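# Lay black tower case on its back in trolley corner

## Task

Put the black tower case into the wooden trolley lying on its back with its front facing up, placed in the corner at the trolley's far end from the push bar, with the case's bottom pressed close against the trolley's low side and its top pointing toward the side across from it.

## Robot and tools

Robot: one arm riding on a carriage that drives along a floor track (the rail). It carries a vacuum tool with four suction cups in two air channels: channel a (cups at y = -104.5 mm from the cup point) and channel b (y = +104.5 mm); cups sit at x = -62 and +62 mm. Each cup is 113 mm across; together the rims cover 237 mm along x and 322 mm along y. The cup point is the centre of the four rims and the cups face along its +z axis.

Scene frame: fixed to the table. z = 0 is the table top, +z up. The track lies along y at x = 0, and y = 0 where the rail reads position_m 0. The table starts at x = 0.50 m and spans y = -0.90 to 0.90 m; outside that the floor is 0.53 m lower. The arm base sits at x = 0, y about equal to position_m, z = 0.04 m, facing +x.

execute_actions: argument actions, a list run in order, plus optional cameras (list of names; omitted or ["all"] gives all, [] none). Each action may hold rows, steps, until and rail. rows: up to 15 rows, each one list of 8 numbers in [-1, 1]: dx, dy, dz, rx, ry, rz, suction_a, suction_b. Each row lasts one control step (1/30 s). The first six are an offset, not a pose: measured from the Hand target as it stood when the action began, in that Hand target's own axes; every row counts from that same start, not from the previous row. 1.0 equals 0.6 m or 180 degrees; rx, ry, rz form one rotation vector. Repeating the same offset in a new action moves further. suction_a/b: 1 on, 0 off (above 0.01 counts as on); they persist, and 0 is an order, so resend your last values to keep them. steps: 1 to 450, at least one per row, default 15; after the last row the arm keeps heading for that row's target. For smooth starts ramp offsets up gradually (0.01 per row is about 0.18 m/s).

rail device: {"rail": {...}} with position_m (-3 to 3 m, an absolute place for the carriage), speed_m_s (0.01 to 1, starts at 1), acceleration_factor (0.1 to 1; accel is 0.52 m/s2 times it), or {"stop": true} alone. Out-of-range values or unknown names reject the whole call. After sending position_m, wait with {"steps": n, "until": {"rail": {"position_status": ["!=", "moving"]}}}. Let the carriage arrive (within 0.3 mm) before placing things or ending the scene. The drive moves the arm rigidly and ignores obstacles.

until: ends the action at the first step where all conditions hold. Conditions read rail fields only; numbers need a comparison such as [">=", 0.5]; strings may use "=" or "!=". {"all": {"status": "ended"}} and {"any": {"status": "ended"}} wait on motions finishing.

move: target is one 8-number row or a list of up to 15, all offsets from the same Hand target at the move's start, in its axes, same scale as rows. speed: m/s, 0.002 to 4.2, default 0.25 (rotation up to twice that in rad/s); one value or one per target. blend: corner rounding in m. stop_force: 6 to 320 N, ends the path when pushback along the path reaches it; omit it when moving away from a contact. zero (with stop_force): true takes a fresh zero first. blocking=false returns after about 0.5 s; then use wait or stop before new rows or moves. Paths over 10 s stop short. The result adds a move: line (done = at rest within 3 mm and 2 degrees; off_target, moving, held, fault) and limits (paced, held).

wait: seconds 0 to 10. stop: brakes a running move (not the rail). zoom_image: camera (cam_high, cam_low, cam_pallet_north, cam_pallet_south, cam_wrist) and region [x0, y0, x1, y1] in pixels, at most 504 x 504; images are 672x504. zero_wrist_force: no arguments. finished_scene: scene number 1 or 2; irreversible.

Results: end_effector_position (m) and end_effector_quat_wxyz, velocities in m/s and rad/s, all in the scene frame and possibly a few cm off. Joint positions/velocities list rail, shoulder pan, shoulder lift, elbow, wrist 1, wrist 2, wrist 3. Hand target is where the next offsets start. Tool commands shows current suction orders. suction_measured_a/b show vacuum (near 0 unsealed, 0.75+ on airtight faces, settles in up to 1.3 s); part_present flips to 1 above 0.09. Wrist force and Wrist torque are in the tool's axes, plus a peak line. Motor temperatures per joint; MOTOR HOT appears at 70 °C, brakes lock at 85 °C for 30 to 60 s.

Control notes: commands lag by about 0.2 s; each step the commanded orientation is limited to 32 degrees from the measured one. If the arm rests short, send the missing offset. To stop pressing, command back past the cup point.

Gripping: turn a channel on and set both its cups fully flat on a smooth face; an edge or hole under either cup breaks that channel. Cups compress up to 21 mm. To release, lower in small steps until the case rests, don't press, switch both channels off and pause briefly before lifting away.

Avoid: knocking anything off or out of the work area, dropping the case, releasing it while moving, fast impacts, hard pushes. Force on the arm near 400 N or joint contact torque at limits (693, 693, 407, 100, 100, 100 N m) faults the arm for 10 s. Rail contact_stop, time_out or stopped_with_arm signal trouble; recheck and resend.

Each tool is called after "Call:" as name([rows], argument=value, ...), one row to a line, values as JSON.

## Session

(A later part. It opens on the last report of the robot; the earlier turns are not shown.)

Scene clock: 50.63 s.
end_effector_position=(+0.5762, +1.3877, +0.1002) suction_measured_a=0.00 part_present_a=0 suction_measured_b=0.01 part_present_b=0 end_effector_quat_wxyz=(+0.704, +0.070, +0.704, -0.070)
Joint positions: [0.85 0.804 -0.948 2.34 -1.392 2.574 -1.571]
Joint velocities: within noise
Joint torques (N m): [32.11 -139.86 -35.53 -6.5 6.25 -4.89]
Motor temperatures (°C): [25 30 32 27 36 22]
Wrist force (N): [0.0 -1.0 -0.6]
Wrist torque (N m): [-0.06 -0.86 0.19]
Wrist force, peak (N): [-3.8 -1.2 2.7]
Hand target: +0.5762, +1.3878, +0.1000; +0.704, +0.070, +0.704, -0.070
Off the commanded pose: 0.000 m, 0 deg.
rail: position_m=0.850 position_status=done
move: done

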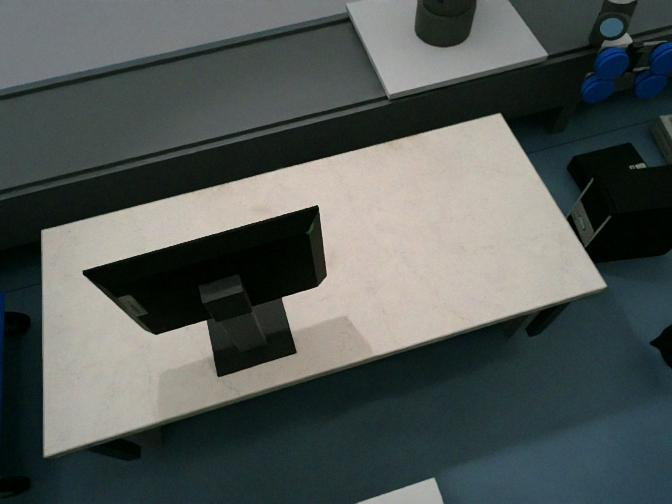

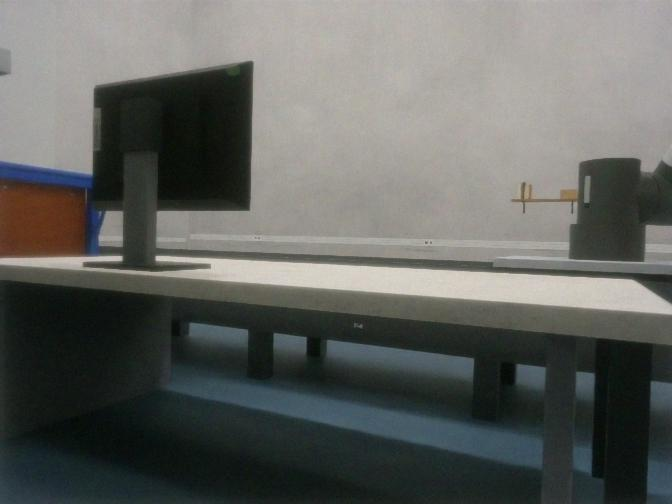

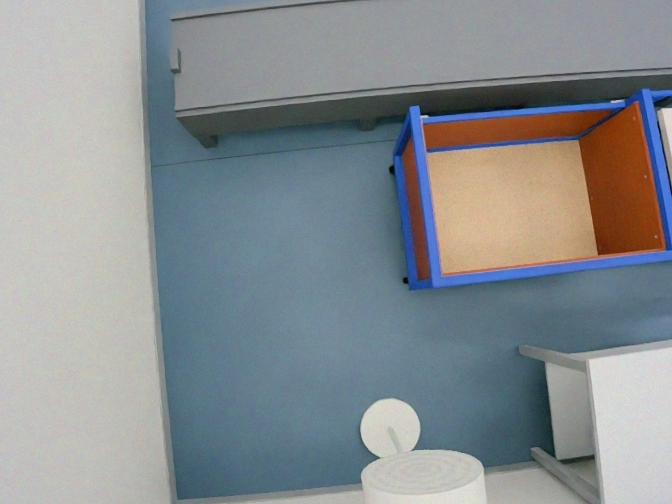

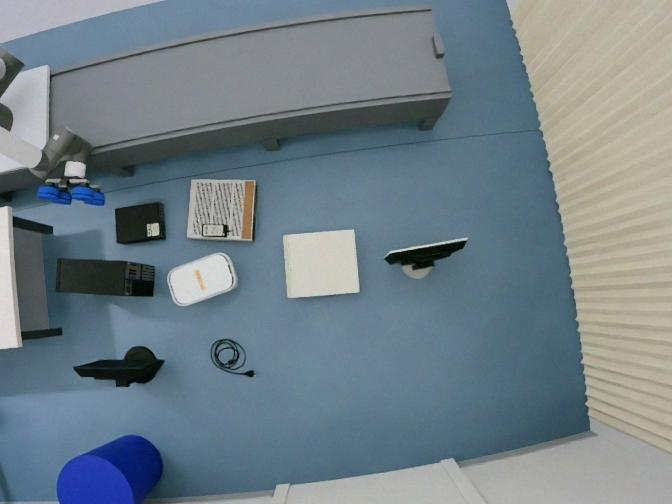

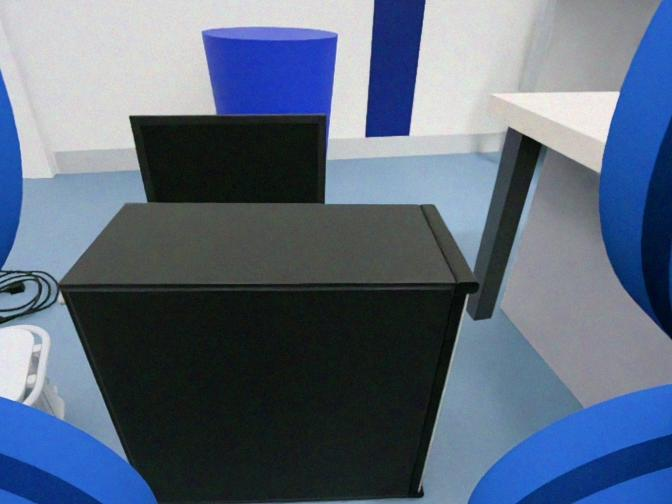

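Call:
move(target=[0.5833, 0.1112, 0.3227, 0, 0, 0, 0, 0], speed=0.25)

Scene clock: 53.37 s.
end_effector_position=(+0.5806, +1.3884, +0.0924) suction_measured_a=0.00 part_present_a=0 suction_measured_b=0.01 part_present_b=0 end_effector_quat_wxyz=(+0.704, +0.070, +0.704, -0.070)
Joint positions: [0.85 0.8 -0.935 2.336 -1.401 2.57 -1.571]
Joint velocities: within noise
Joint torques (N m): [23.52 -195.69 -7.86 -1.06 6.14 -4.9]
Motor temperatures (°C): [25 30 32 27 36 22]
Wrist force (N): [0.0 -1.2 -0.1]
Wrist torque (N m): [-0.11 -0.86 0.17]
Wrist force, peak (N): [6.3 2.2 7.1]
Hand target: +0.5804, +1.3884, +0.0927; +0.704, +0.070, +0.704, -0.070 (not the last commanded pose)
Off the commanded pose: 0.397 m, 0 deg.
rail: position_m=0.850 position_status=done
move: held (a check stopped the path); limits=held
pose unreachable: on one or more control steps of this call, first in action 0 (counted from 0), an arm could not follow its commanded pose, so it was not sent that pose on those steps. It may still have moved: this result reports where it is.
cause: moving toward the commanded pose would bring two parts of the arm too close to each other.

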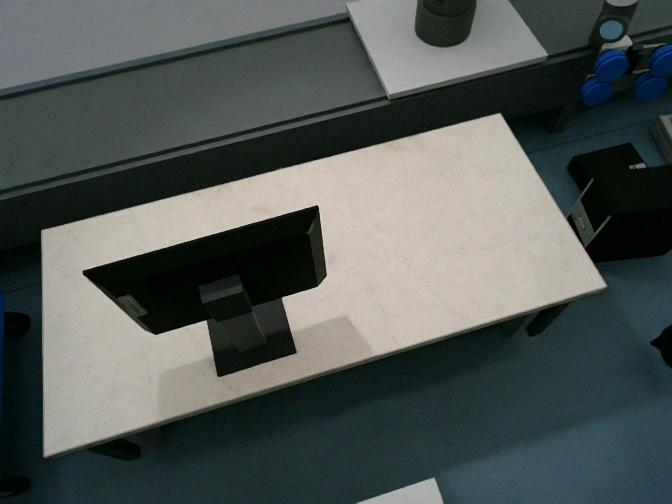

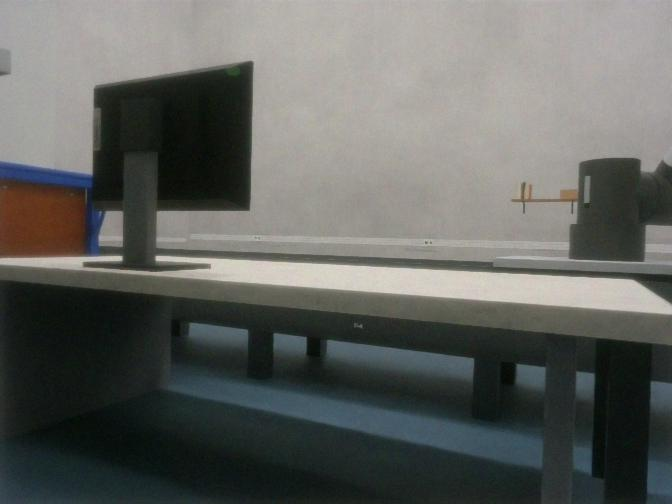

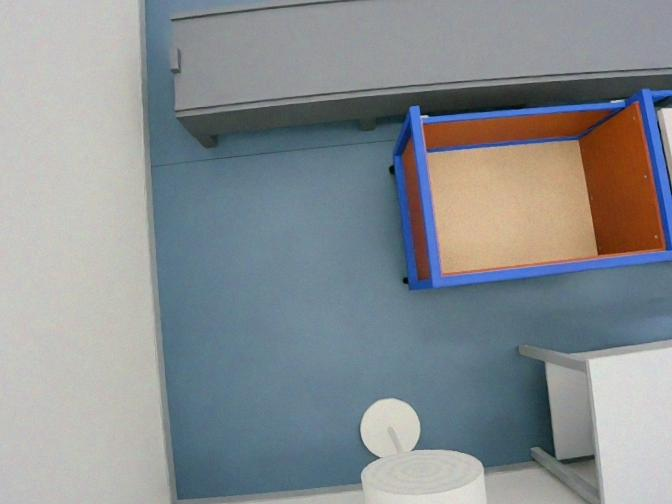

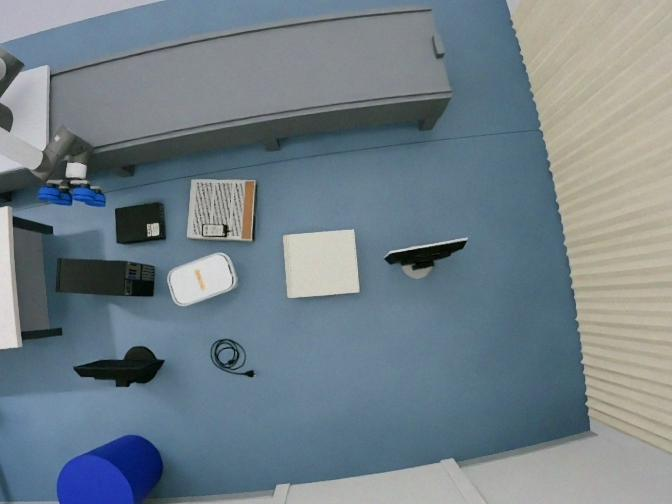

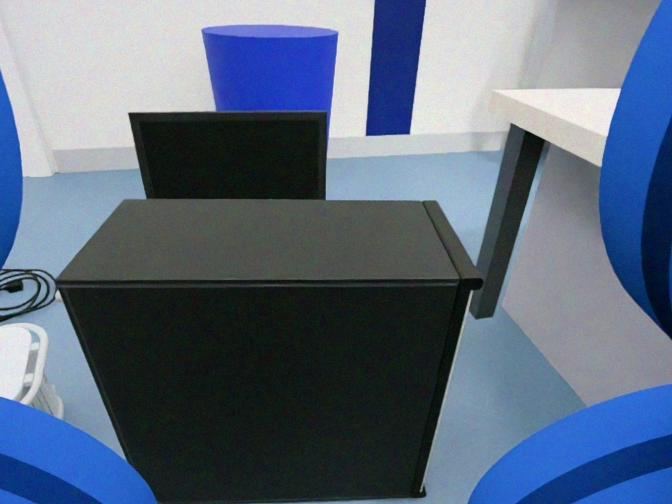

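Call:
move(target=[-0.05, 0.0558, 0.278, 0, 0, 0, 0, 0], speed=0.25, cameras=[])

Call:
execute_actions([
  {"rail": {"position_m": 1.25}, "steps": 1},
], cameras=["cam_wrist"])

Scene clock: 56.07 s.
end_effector_position=(+0.7502, +1.3882, +0.1227) suction_measured_a=0.00 part_present_a=0 suction_measured_b=0.01 part_present_b=0 end_effector_quat_wxyz=(+0.704, +0.070, +0.704, -0.070)
Joint positions: [0.85 0.636 -0.945 2.202 -1.257 2.406 -1.571]
Joint velocities: within noise
Joint torques (N m): [-27.13 -145.58 -52.36 -1.62 -3.58 5.39]
Motor temperatures (°C): [25 30 32 27 36 22]
Wrist force (N): [0.0 -1.1 0.2]
Wrist torque (N m): [-0.03 -0.91 0.24]
Wrist force, peak (N): [0.5 -1.7 -3.3]
Hand target: +0.7506, +1.3882, +0.1227; +0.704, +0.070, +0.704, -0.070
Off the commanded pose: 0.000 m, 0 deg.
rail: position_m=0.850 position_status=done
move: done
No camera images: "cameras" was empty.

Scene clock: 58.10 s.
end_effector_position=(+0.7506, +1.7882, +0.1227) suction_measured_a=0.00 part_present_a=0 suction_measured_b=0.01 part_present_b=0 end_effector_quat_wxyz=(+0.704, +0.070, +0.704, -0.070)
Joint positions: [1.25 0.636 -0.945 2.202 -1.257 2.406 -1.571]
Joint velocities: within noise
Joint torques (N m): [-3.46 -168.41 -26.08 -5.61 -1.06 5.26]
Motor temperatures (°C): [25 30 32 27 36 22]
Wrist force (N): [0.1 -1.1 0.4]
Wrist torque (N m): [-0.04 -0.93 0.24]
Wrist force, peak (N): [-0.3 -3.0 0.9]
Hand target: +0.7506, +1.7882, +0.1227; +0.704, +0.070, +0.704, -0.070
Tool commands: tool/suction_a=+0.0 tool/suction_b=+0.0
Off the commanded pose: 0.000 m, 0 deg.
rail: position_m=1.250 position_status=done
Images, in order (width x height): cam_wrist 672x504.

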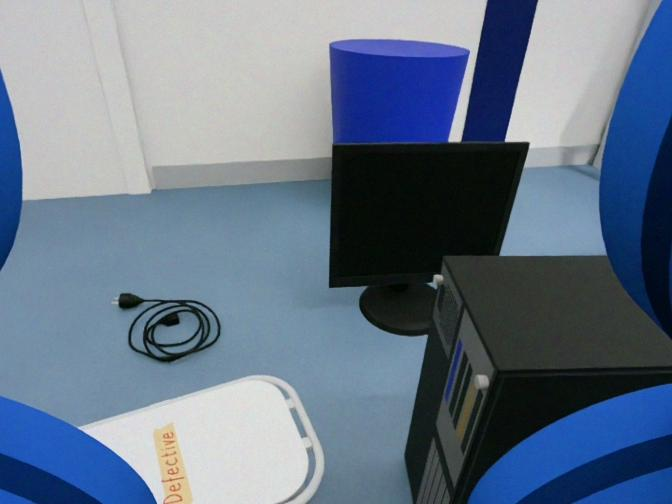

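Call:
move([
  [0, -0.6008, 0.169, 0, 0, 0, 0, 0],
  [0.6212, -0.6008, 0.169, 0, 0, 0, 0, 0],
], speed=0.3, blend=[0.05, 0])

Scene clock: 61.83 s.
end_effector_position=(+0.7786, +1.4148, -0.2498) suction_measured_a=0.00 part_present_a=0 suction_measured_b=0.01 part_present_b=0 end_effector_quat_wxyz=(+0.704, +0.070, +0.704, -0.070)
Joint positions: [1.25 0.042 -0.349 2.352 -2.003 1.811 -1.571]
Joint velocities: within noise
Joint torques (N m): [11.12 -169.94 19.58 -10.17 -3.84 -4.59]
Motor temperatures (°C): [25 30 32 27 36 22]
Wrist force (N): [-0.7 -0.1 -0.3]
Wrist torque (N m): [0.06 -0.79 0.17]
Wrist force, peak (N): [-2.1 -3.2 1.2]
Hand target: +0.7787, +1.4148, -0.2501; +0.704, +0.070, +0.704, -0.070
Off the commanded pose: 0.000 m, 0 deg.
rail: position_m=1.250 position_status=done
move: done

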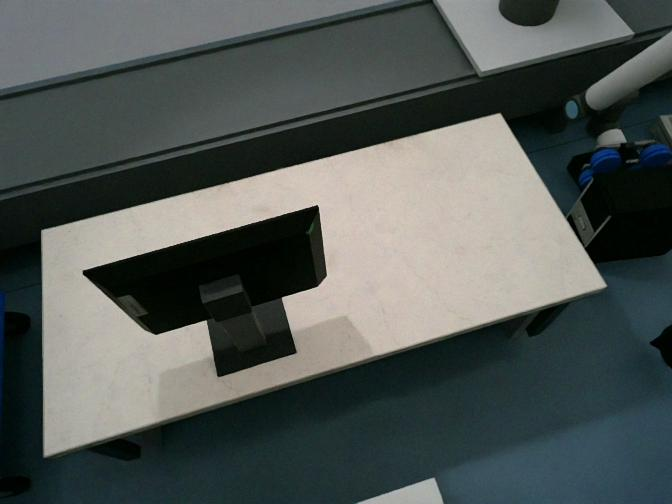

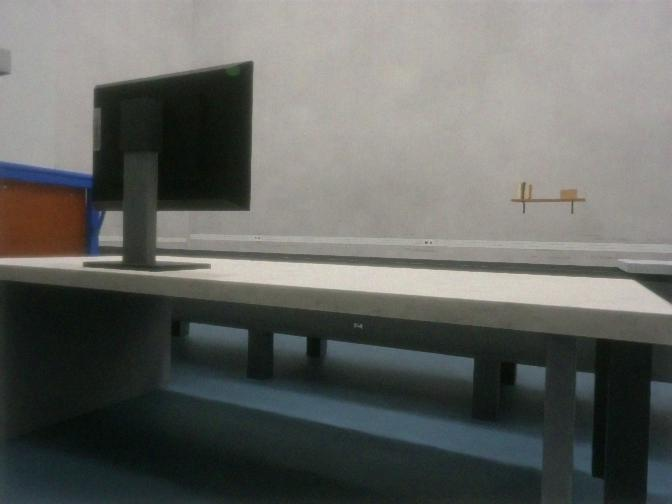

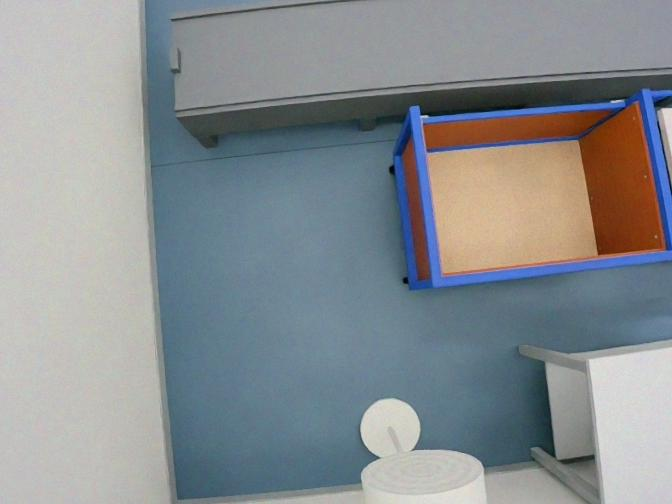

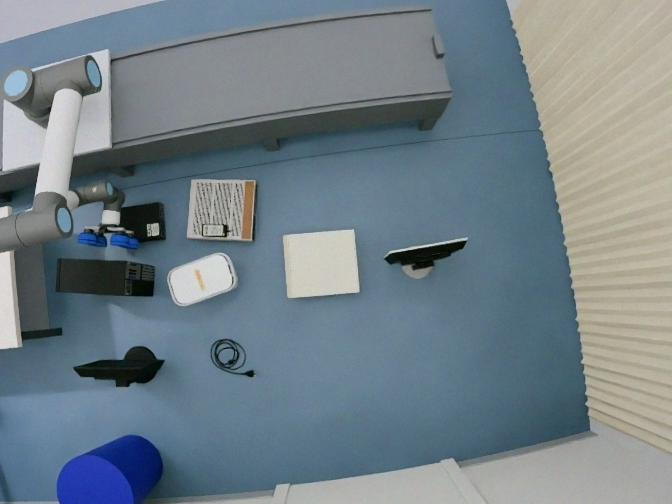

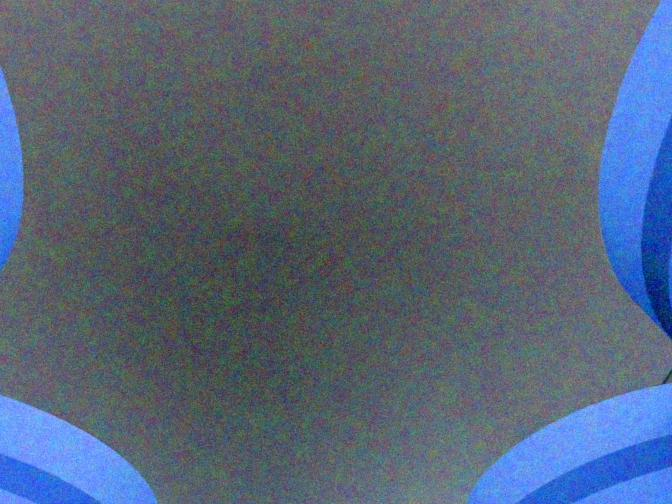

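Call:
zoom_image(camera="cam_wrist", region=[560, 280, 672, 420])

Call:
zoom_image(camera="cam_pallet_south", region=[0, 160, 252, 340])

Scaled by 3.600.

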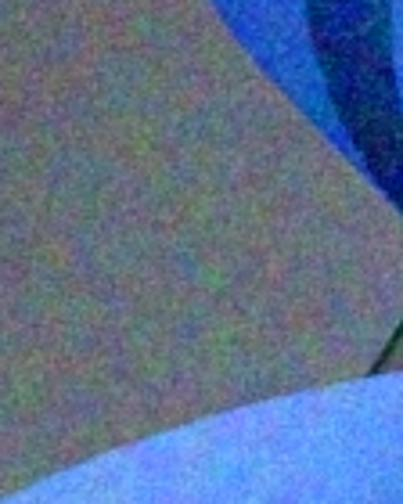

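Scaled by 2.000.

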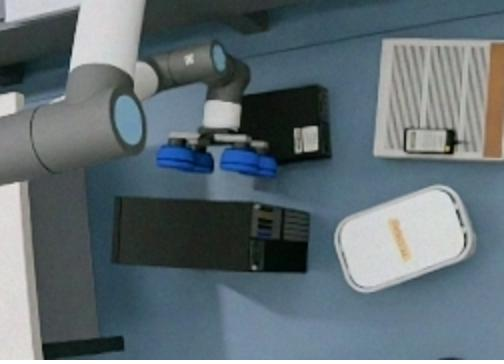

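Call:
move(target=[0, 0, 0.23, 0, 0, 0, 0, 0], speed=0.04, stop_force=20, cameras=["cam_pallet_south", "cam_high"])

Scene clock: 66.37 s.
end_effector_position=(+0.8771, +1.3949, -0.2500) suction_measured_a=0.00 part_present_a=0 suction_measured_b=0.01 part_present_b=0 end_effector_quat_wxyz=(+0.704, +0.070, +0.704, -0.070)
Joint positions: [1.25 0.002 -0.398 2.246 -1.849 1.771 -1.571]
Joint velocities: within noise
Joint torques (N m): [21.24 -169.14 12.76 -7.92 6.57 -3.58]
Motor temperatures (°C): [25 30 32 27 36 22]
Wrist force (N): [-15.0 -1.9 -15.3]
Wrist torque (N m): [-1.49 -0.22 1.41]
Wrist force, peak (N): [-17.3 -1.5 -22.6]
Hand target: +0.8772, +1.3949, -0.2500; +0.704, +0.070, +0.704, -0.070 (not the last commanded pose)
Off the commanded pose: 0.038 m, 0 deg.
rail: position_m=1.250 position_status=done
move: contact
Images, in order (width x height): cam_high 672x504, cam_pallet_south 672x504.

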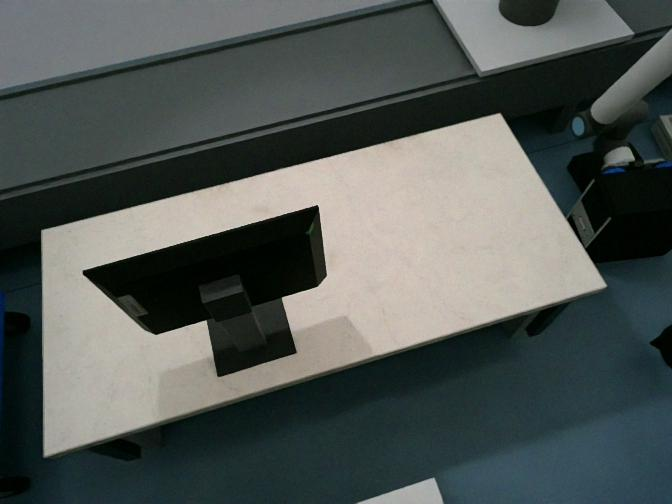

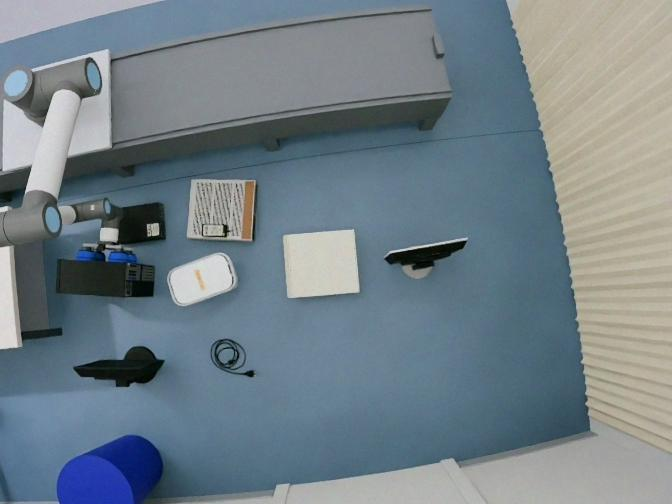

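Call:
execute_actions([
  {"rows": [[0, 0, 0.005, 0, 0, 0, 1, 1]], "steps": 45},
], cameras=["cam_high", "cam_pallet_south"])

Scene clock: 68.23 s.
end_effector_position=(+0.8801, +1.3944, -0.2500) suction_measured_a=0.94 part_present_a=1 suction_measured_b=0.94 part_present_b=1 end_effector_quat_wxyz=(+0.704, +0.070, +0.704, -0.070)
Joint positions: [1.25 0.001 -0.399 2.243 -1.844 1.77 -1.571]
Joint velocities: within noise
Joint torques (N m): [-30.93 -209.66 17.35 -2.4 2.72 0.18]
Motor temperatures (°C): [25 30 32 27 36 22]
Wrist force (N): [-113.2 13.1 0.4]
Wrist torque (N m): [-1.40 -13.75 4.01]
Wrist force, peak (N): [-113.8 13.0 0.7]
Hand target: +0.8801, +1.3943, -0.2500; +0.704, +0.070, +0.704, -0.070
Off the commanded pose: 0.000 m, 0 deg.
rail: position_m=1.250 position_status=done
Images, in order (width x height): cam_high 672x504, cam_pallet_south 672x504.

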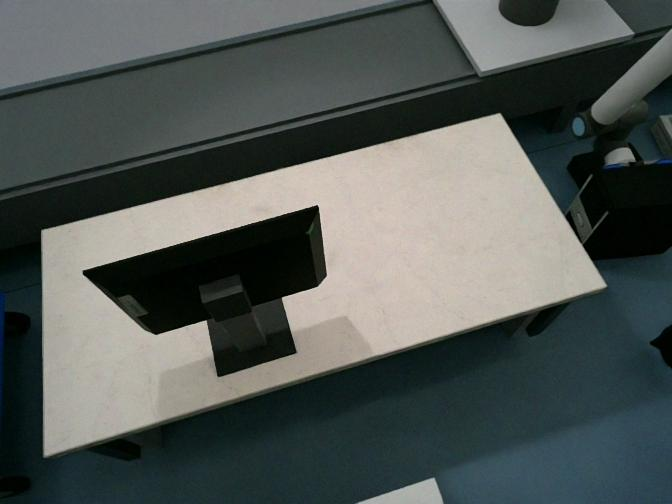

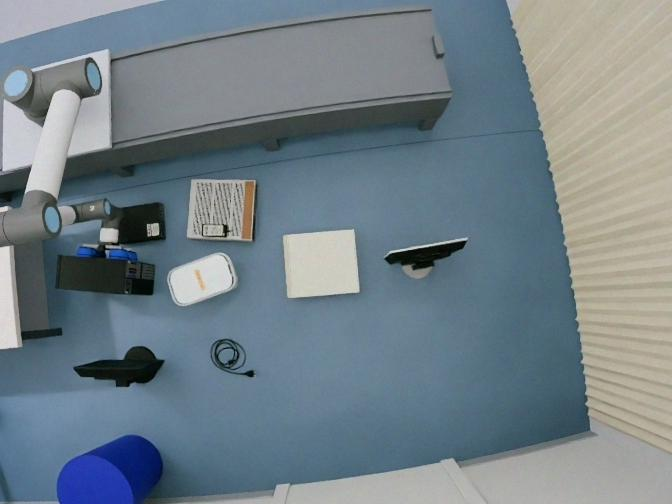

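Call:
move(target=[-0.0833, 0, 0, 0, 0, 0, 1, 1], speed=0.04, cameras=["cam_high", "cam_pallet_south", "cam_wrist"])

Scene clock: 70.03 s.
end_effector_position=(+0.8801, +1.3943, -0.2003) suction_measured_a=0.94 part_present_a=1 suction_measured_b=0.94 part_present_b=1 end_effector_quat_wxyz=(+0.704, +0.070, +0.704, -0.070)
Joint positions: [1.25 0.001 -0.471 2.278 -1.807 1.77 -1.571]
Joint velocities: within noise
Joint torques (N m): [10.7 -315.13 13.67 -34.45 4.37 0.59]
Motor temperatures (°C): [25 30 32 27 36 22]
Wrist force (N): [-35.3 -0.6 0.1]
Wrist torque (N m): [-0.46 -7.57 2.32]
Wrist force, peak (N): [-113.9 13.1 0.1]
Hand target: +0.8801, +1.3943, -0.2000; +0.704, +0.070, +0.704, -0.070
Off the commanded pose: 0.000 m, 0 deg.
rail: position_m=1.250 position_status=done
move: done
Images, in order (width x height): cam_high 672x504, cam_pallet_south 672x504, cam_wrist 672x504.

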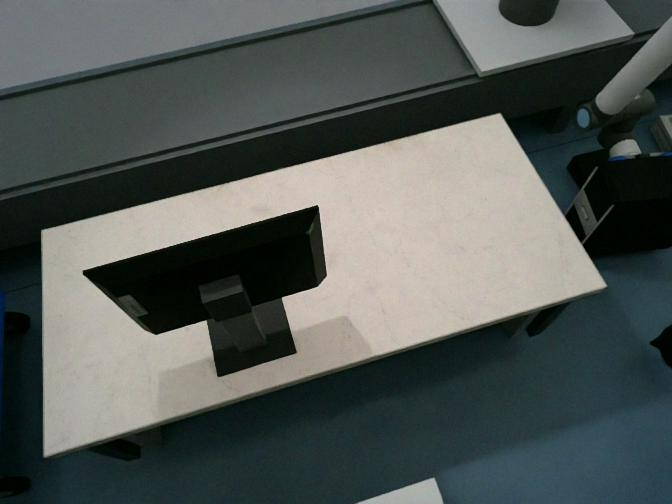

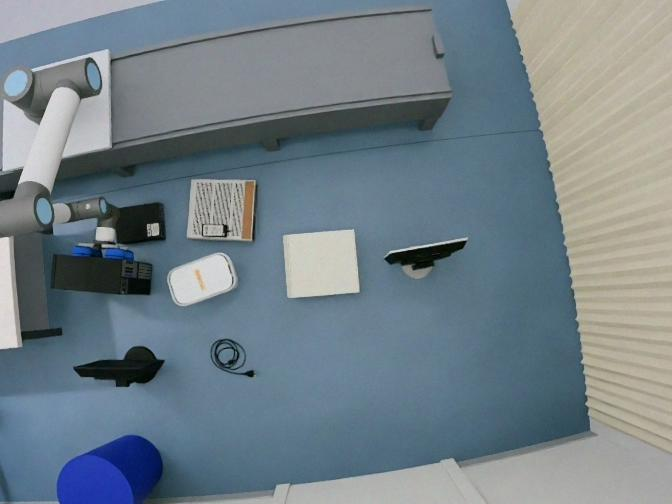

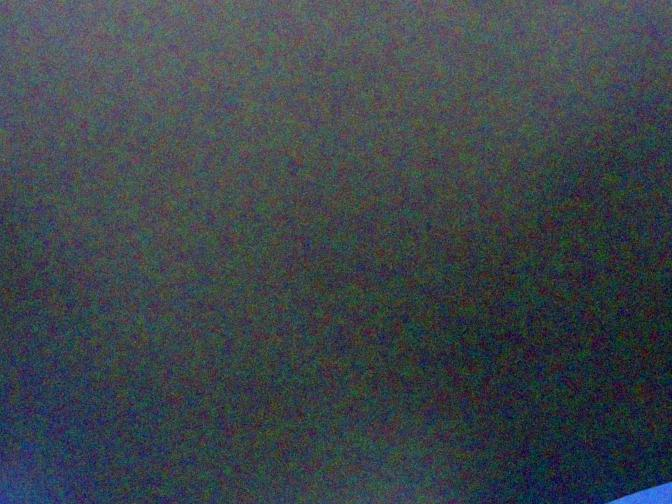

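Call:
move(target=[-0.96, 0, 0, 0, 0, 0, 1, 1], speed=0.3, cameras=[])

Call:
move(target=[-0.96, 0, 0, 0, 0, 0, 1, 1], speed=0.3)

Scene clock: 73.50 s.
end_effector_position=(+0.8801, +1.3944, +0.3758) suction_measured_a=0.94 part_present_a=1 suction_measured_b=0.94 part_present_b=1 end_effector_quat_wxyz=(+0.704, +0.070, +0.704, -0.070)
Joint positions: [1.25 0.001 -1.377 2.314 -0.937 1.77 -1.571]
Joint velocities: within noise
Joint torques (N m): [-20.12 -221.86 -145.31 -33.61 4.3 3.37]
Motor temperatures (°C): [25 30 32 27 36 22]
Wrist force (N): [-35.3 -0.4 1.0]
Wrist torque (N m): [-0.39 -7.49 2.35]
Wrist force, peak (N): [-50.2 -0.4 1.6]
Hand target: +0.8801, +1.3943, +0.3760; +0.704, +0.070, +0.704, -0.070
Off the commanded pose: 0.000 m, 0 deg.
rail: position_m=1.250 position_status=done
move: done
No camera images: "cameras" was empty.

Scene clock: 76.20 s.
end_effector_position=(+0.8801, +1.3943, +0.9518) suction_measured_a=0.94 part_present_a=1 suction_measured_b=0.94 part_present_b=1 end_effector_quat_wxyz=(+0.704, +0.070, +0.704, -0.070)
Joint positions: [1.25 0 -1.723 1.747 -0.024 1.77 -1.571]
Joint velocities: within noise
Joint torques (N m): [25.44 -115 -212.91 -34.98 6.58 3.31]
Motor temperatures (°C): [25 30 32 27 36 22]
Wrist force (N): [-35.3 0.2 0.0]
Wrist torque (N m): [-0.32 -7.55 2.41]
Wrist force, peak (N): [-50.4 -0.3 -0.1]
Hand target: +0.8801, +1.3943, +0.9520; +0.704, +0.070, +0.704, -0.070
Off the commanded pose: 0.000 m, 0 deg.
rail: position_m=1.250 position_status=done
move: done

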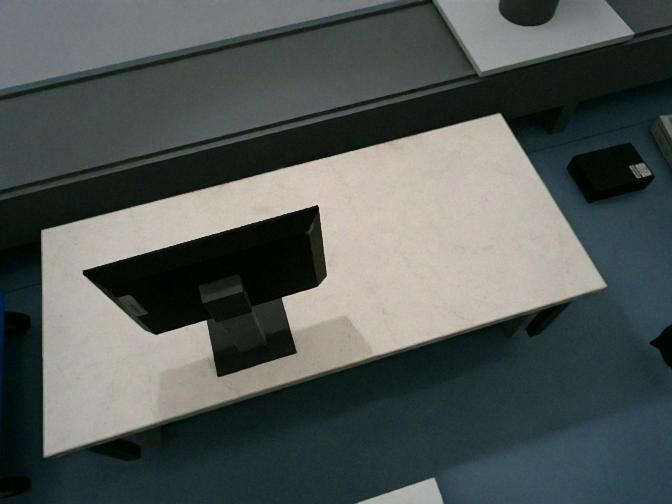

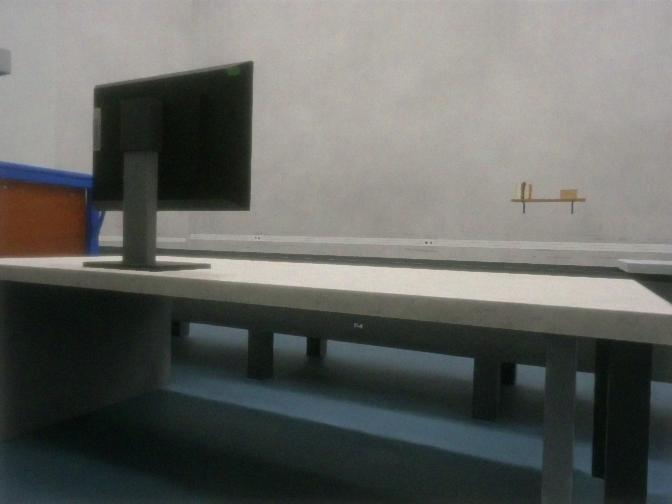

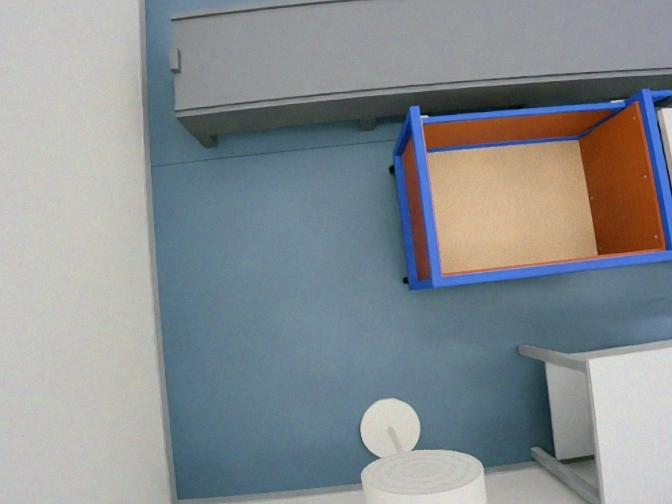

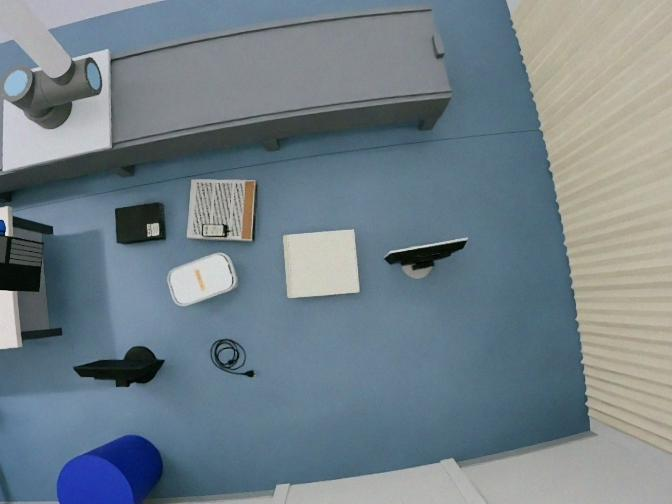

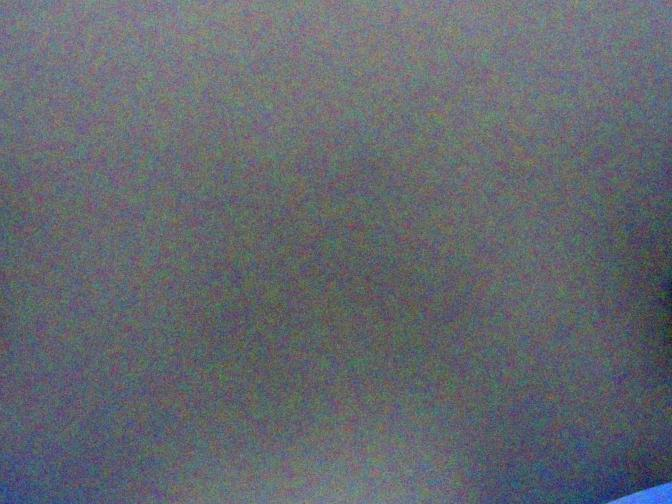

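Call:
execute_actions([
  {"rail": {"position_m": -1.11}, "steps": 300, "until": {"rail": {"position_status": ["!=", "moving"]}}},
], cameras=["cam_pallet_north", "cam_high"])

Scene clock: 80.93 s.
end_effector_position=(+0.8801, -0.9657, +0.9520) suction_measured_a=0.94 part_present_a=1 suction_measured_b=0.94 part_present_b=1 end_effector_quat_wxyz=(+0.704, +0.070, +0.704, -0.070)
Joint positions: [-1.11 0.001 -1.723 1.747 -0.023 1.77 -1.571]
Joint velocities: within noise
Joint torques (N m): [2.58 -114.11 -192.68 -38.43 -1.41 -5.59]
Motor temperatures (°C): [25 30 32 27 36 22]
Wrist force (N): [-35.1 0.1 0.2]
Wrist torque (N m): [-0.32 -7.54 2.41]
Wrist force, peak (N): [-35.5 10.4 -1.8]
Hand target: +0.8801, -0.9656, +0.9520; +0.704, +0.070, +0.704, -0.070
Tool commands: tool/suction_a=+1.0 tool/suction_b=+1.0
Off the commanded pose: 0.000 m, 0 deg.
rail: position_m=-1.110 position_status=done
Images, in order (width x height): cam_high 672x504, cam_pallet_north 672x504.

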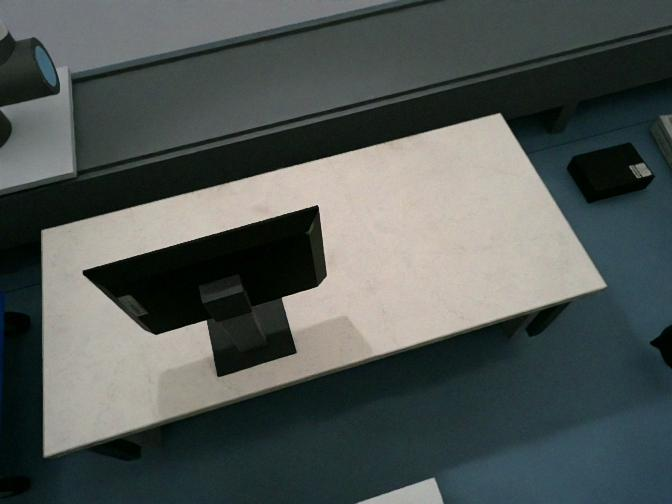

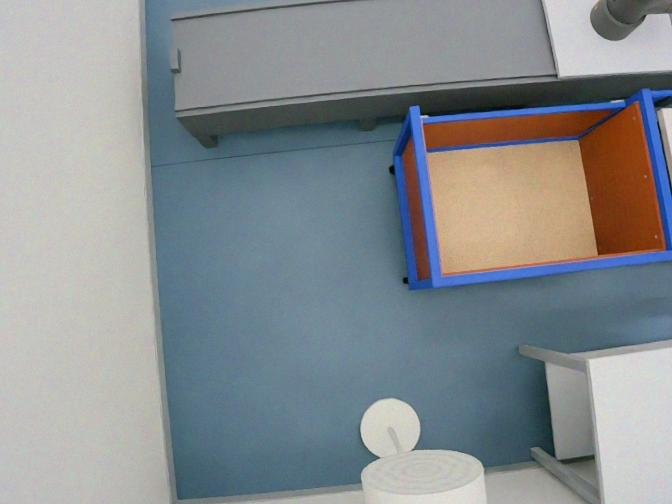

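Call:
move(target=[0, -0.895, 0.197, 0.169, 0.169, -0.2063, 1, 1], speed=0.3, cameras=["cam_pallet_north"])

Scene clock: 86.47 s.
end_effector_position=(+0.8898, -1.5151, +0.9520) suction_measured_a=0.94 part_present_a=1 suction_measured_b=0.94 part_present_b=1 end_effector_quat_wxyz=(+0.400, +0.040, +0.802, -0.442)
Joint positions: [-1.11 -0.537 -1.531 1.463 0.379 1.903 -2.251]
Joint velocities: within noise
Joint torques (N m): [-22.71 -156.71 -195.63 -21.57 10.42 -11.06]
Motor temperatures (°C): [25 30 32 27 36 22]
Wrist force (N): [-23.8 -22.2 -8.6]
Wrist torque (N m): [4.30 -6.51 5.28]
Wrist force, peak (N): [-35.6 14.5 -2.2]
Hand target: +0.8898, -1.5154, +0.9520; +0.400, +0.040, +0.802, -0.442
Off the commanded pose: 0.000 m, 0 deg.
rail: position_m=-1.110 position_status=done
move: done
Images, in order (width x height): cam_pallet_north 672x504.

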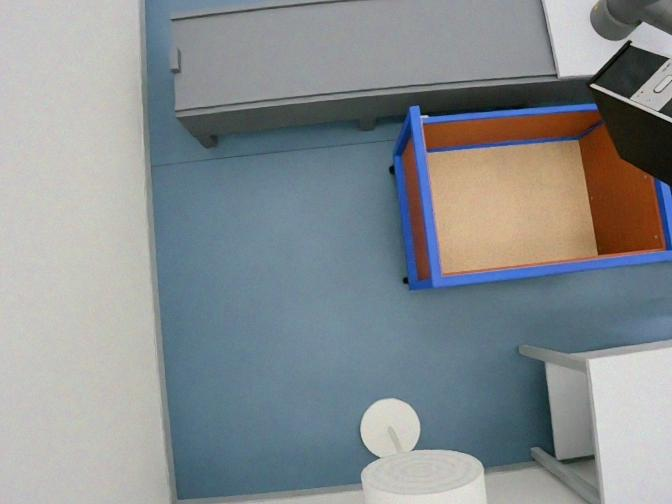

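Call:
execute_actions([
  {"rail": {"position_m": -0.9}, "steps": 90, "until": {"rail": {"position_status": ["!=", "moving"]}}},
], cameras=[])

Call:
move(target=[0.5123, -0.5592, 0.986, 0.169, 0.169, -0.2063, 1, 1], speed=0.3)

Scene clock: 88.37 s.
end_effector_position=(+0.8899, -1.3055, +0.9520) suction_measured_a=0.94 part_present_a=1 suction_measured_b=0.94 part_present_b=1 end_effector_quat_wxyz=(+0.400, +0.040, +0.802, -0.442)
Joint positions: [-0.9 -0.537 -1.531 1.463 0.379 1.904 -2.251]
Joint velocities: within noise
Joint torques (N m): [17.72 -200.91 -189.02 -23.48 2.03 -9.02]
Motor temperatures (°C): [25 30 32 27 36 22]
Wrist force (N): [-23.8 -21.9 -9.0]
Wrist torque (N m): [4.31 -6.52 5.29]
Wrist force, peak (N): [-20.2 -27.9 -2.2]
Hand target: +0.8898, -1.3054, +0.9520; +0.400, +0.040, +0.802, -0.442
Tool commands: tool/suction_a=+1.0 tool/suction_b=+1.0
Off the commanded pose: 0.000 m, 0 deg.
rail: position_m=-0.900 position_status=done
No camera images: "cameras" was empty.

Scene clock: 91.63 s.
end_effector_position=(+0.9000, -2.0357, +0.7997) suction_measured_a=0.94 part_present_a=1 suction_measured_b=0.94 part_present_b=1 end_effector_quat_wxyz=(+0.000, +0.000, +0.707, -0.707)
Joint positions: [-0.9 -0.918 -0.964 0.999 -0.034 2.224 -3.141]
Joint velocities: within noise
Joint torques (N m): [-20.12 -323.83 -201.31 -29.35 4.65 -10.77]
Motor temperatures (°C): [25 30 32 27 36 22]
Wrist force (N): [0.2 -33.5 1.1]
Wrist torque (N m): [7.52 0.34 5.44]
Wrist force, peak (N): [-29.1 -16.7 -19.1]
Hand target: +0.9001, -2.0360, +0.7996; +0.000, +0.000, +0.707, -0.707
Off the commanded pose: 0.000 m, 0 deg.
rail: position_m=-0.900 position_status=done
move: done

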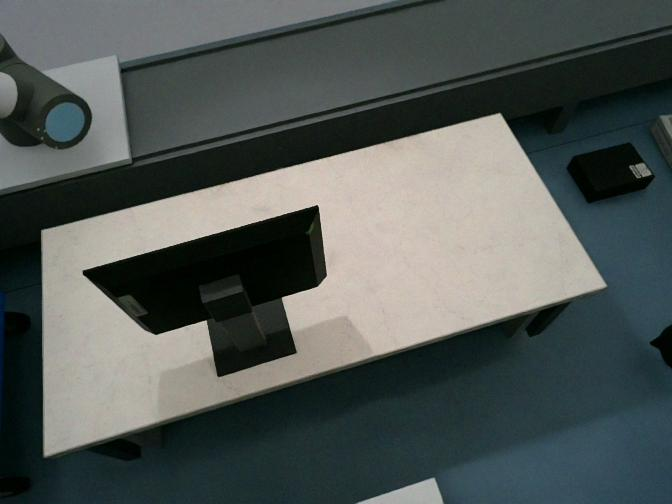

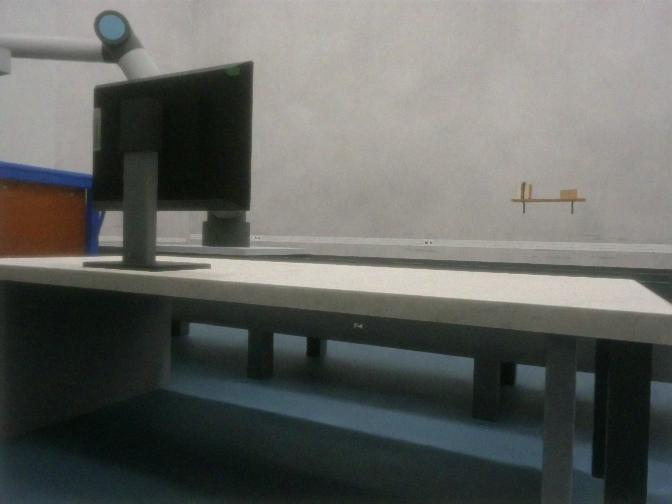

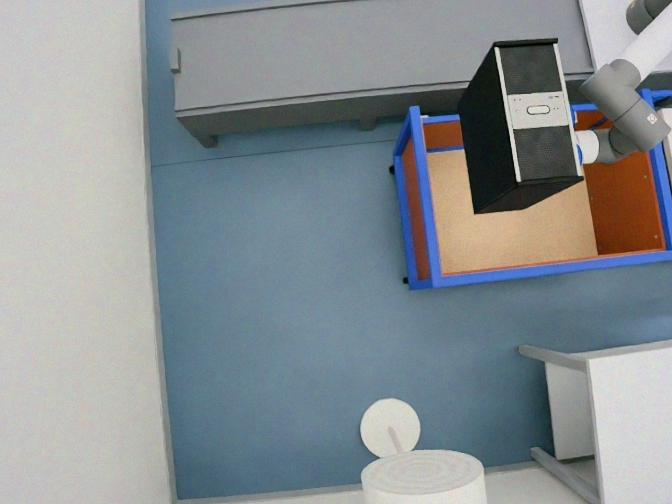

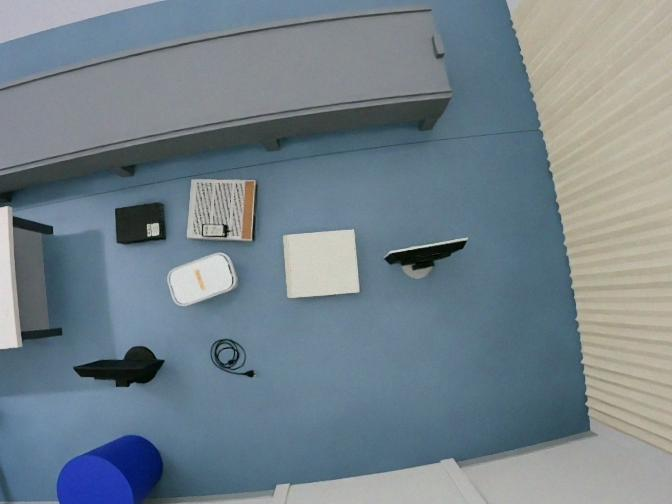

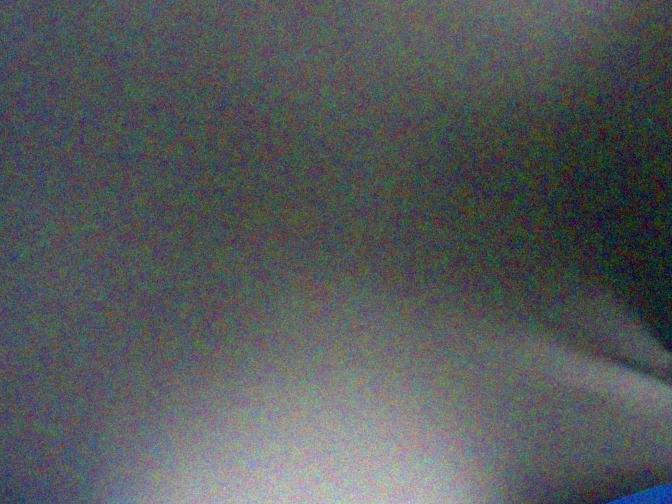

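Call:
move(target=[0, 0.98, 0, 0, 0, 0, 1, 1], speed=0.25, cameras=["cam_pallet_north", "cam_low", "cam_wrist"])

Scene clock: 95.23 s.
end_effector_position=(+0.9002, -2.0358, +0.2120) suction_measured_a=0.94 part_present_a=1 suction_measured_b=0.94 part_present_b=1 end_effector_quat_wxyz=(+0.000, +0.000, +0.707, -0.707)
Joint positions: [-0.9 -0.918 -0.704 1.392 -0.688 2.224 -3.141]
Joint velocities: within noise
Joint torques (N m): [12.17 -351.07 -149.82 -29.23 -4.97 -10.44]
Motor temperatures (°C): [25 30 32 27 36 22]
Wrist force (N): [-0.1 -32.5 1.1]
Wrist torque (N m): [7.49 0.39 5.36]
Wrist force, peak (N): [0.3 -47.1 0.8]
Hand target: +0.9002, -2.0359, +0.2116; +0.000, +0.000, +0.707, -0.707
Off the commanded pose: 0.000 m, 0 deg.
rail: position_m=-0.900 position_status=done
move: done
Images, in order (width x height): cam_low 672x504, cam_pallet_north 672x504, cam_wrist 672x504.

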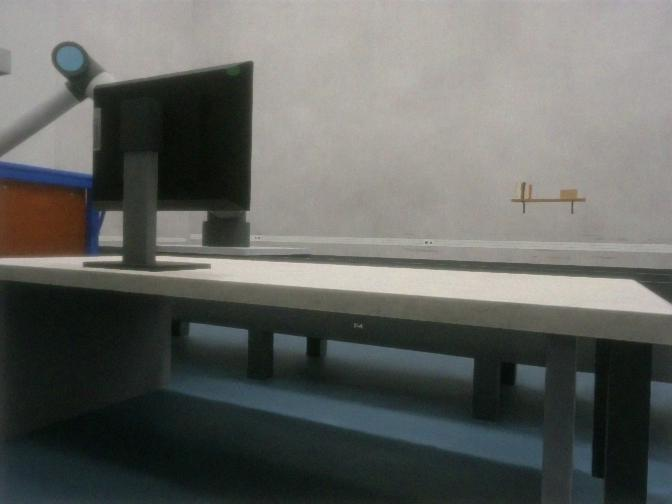

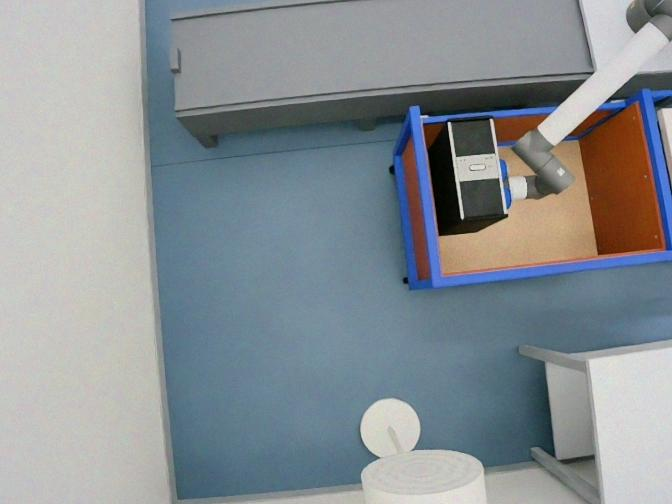

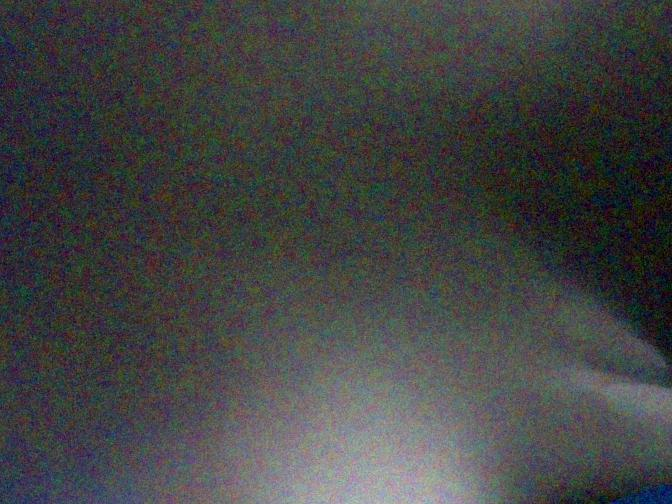

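Call:
zoom_image(camera="cam_pallet_north", region=[390, 80, 672, 300])

Scaled by 1.787.

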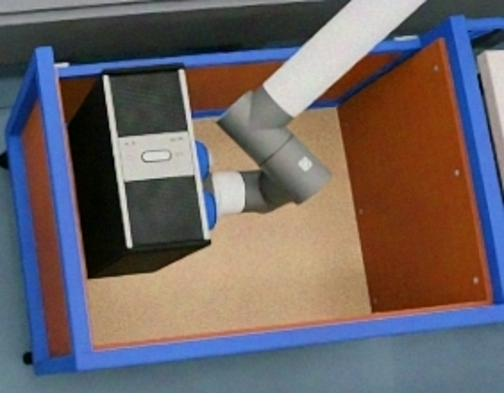

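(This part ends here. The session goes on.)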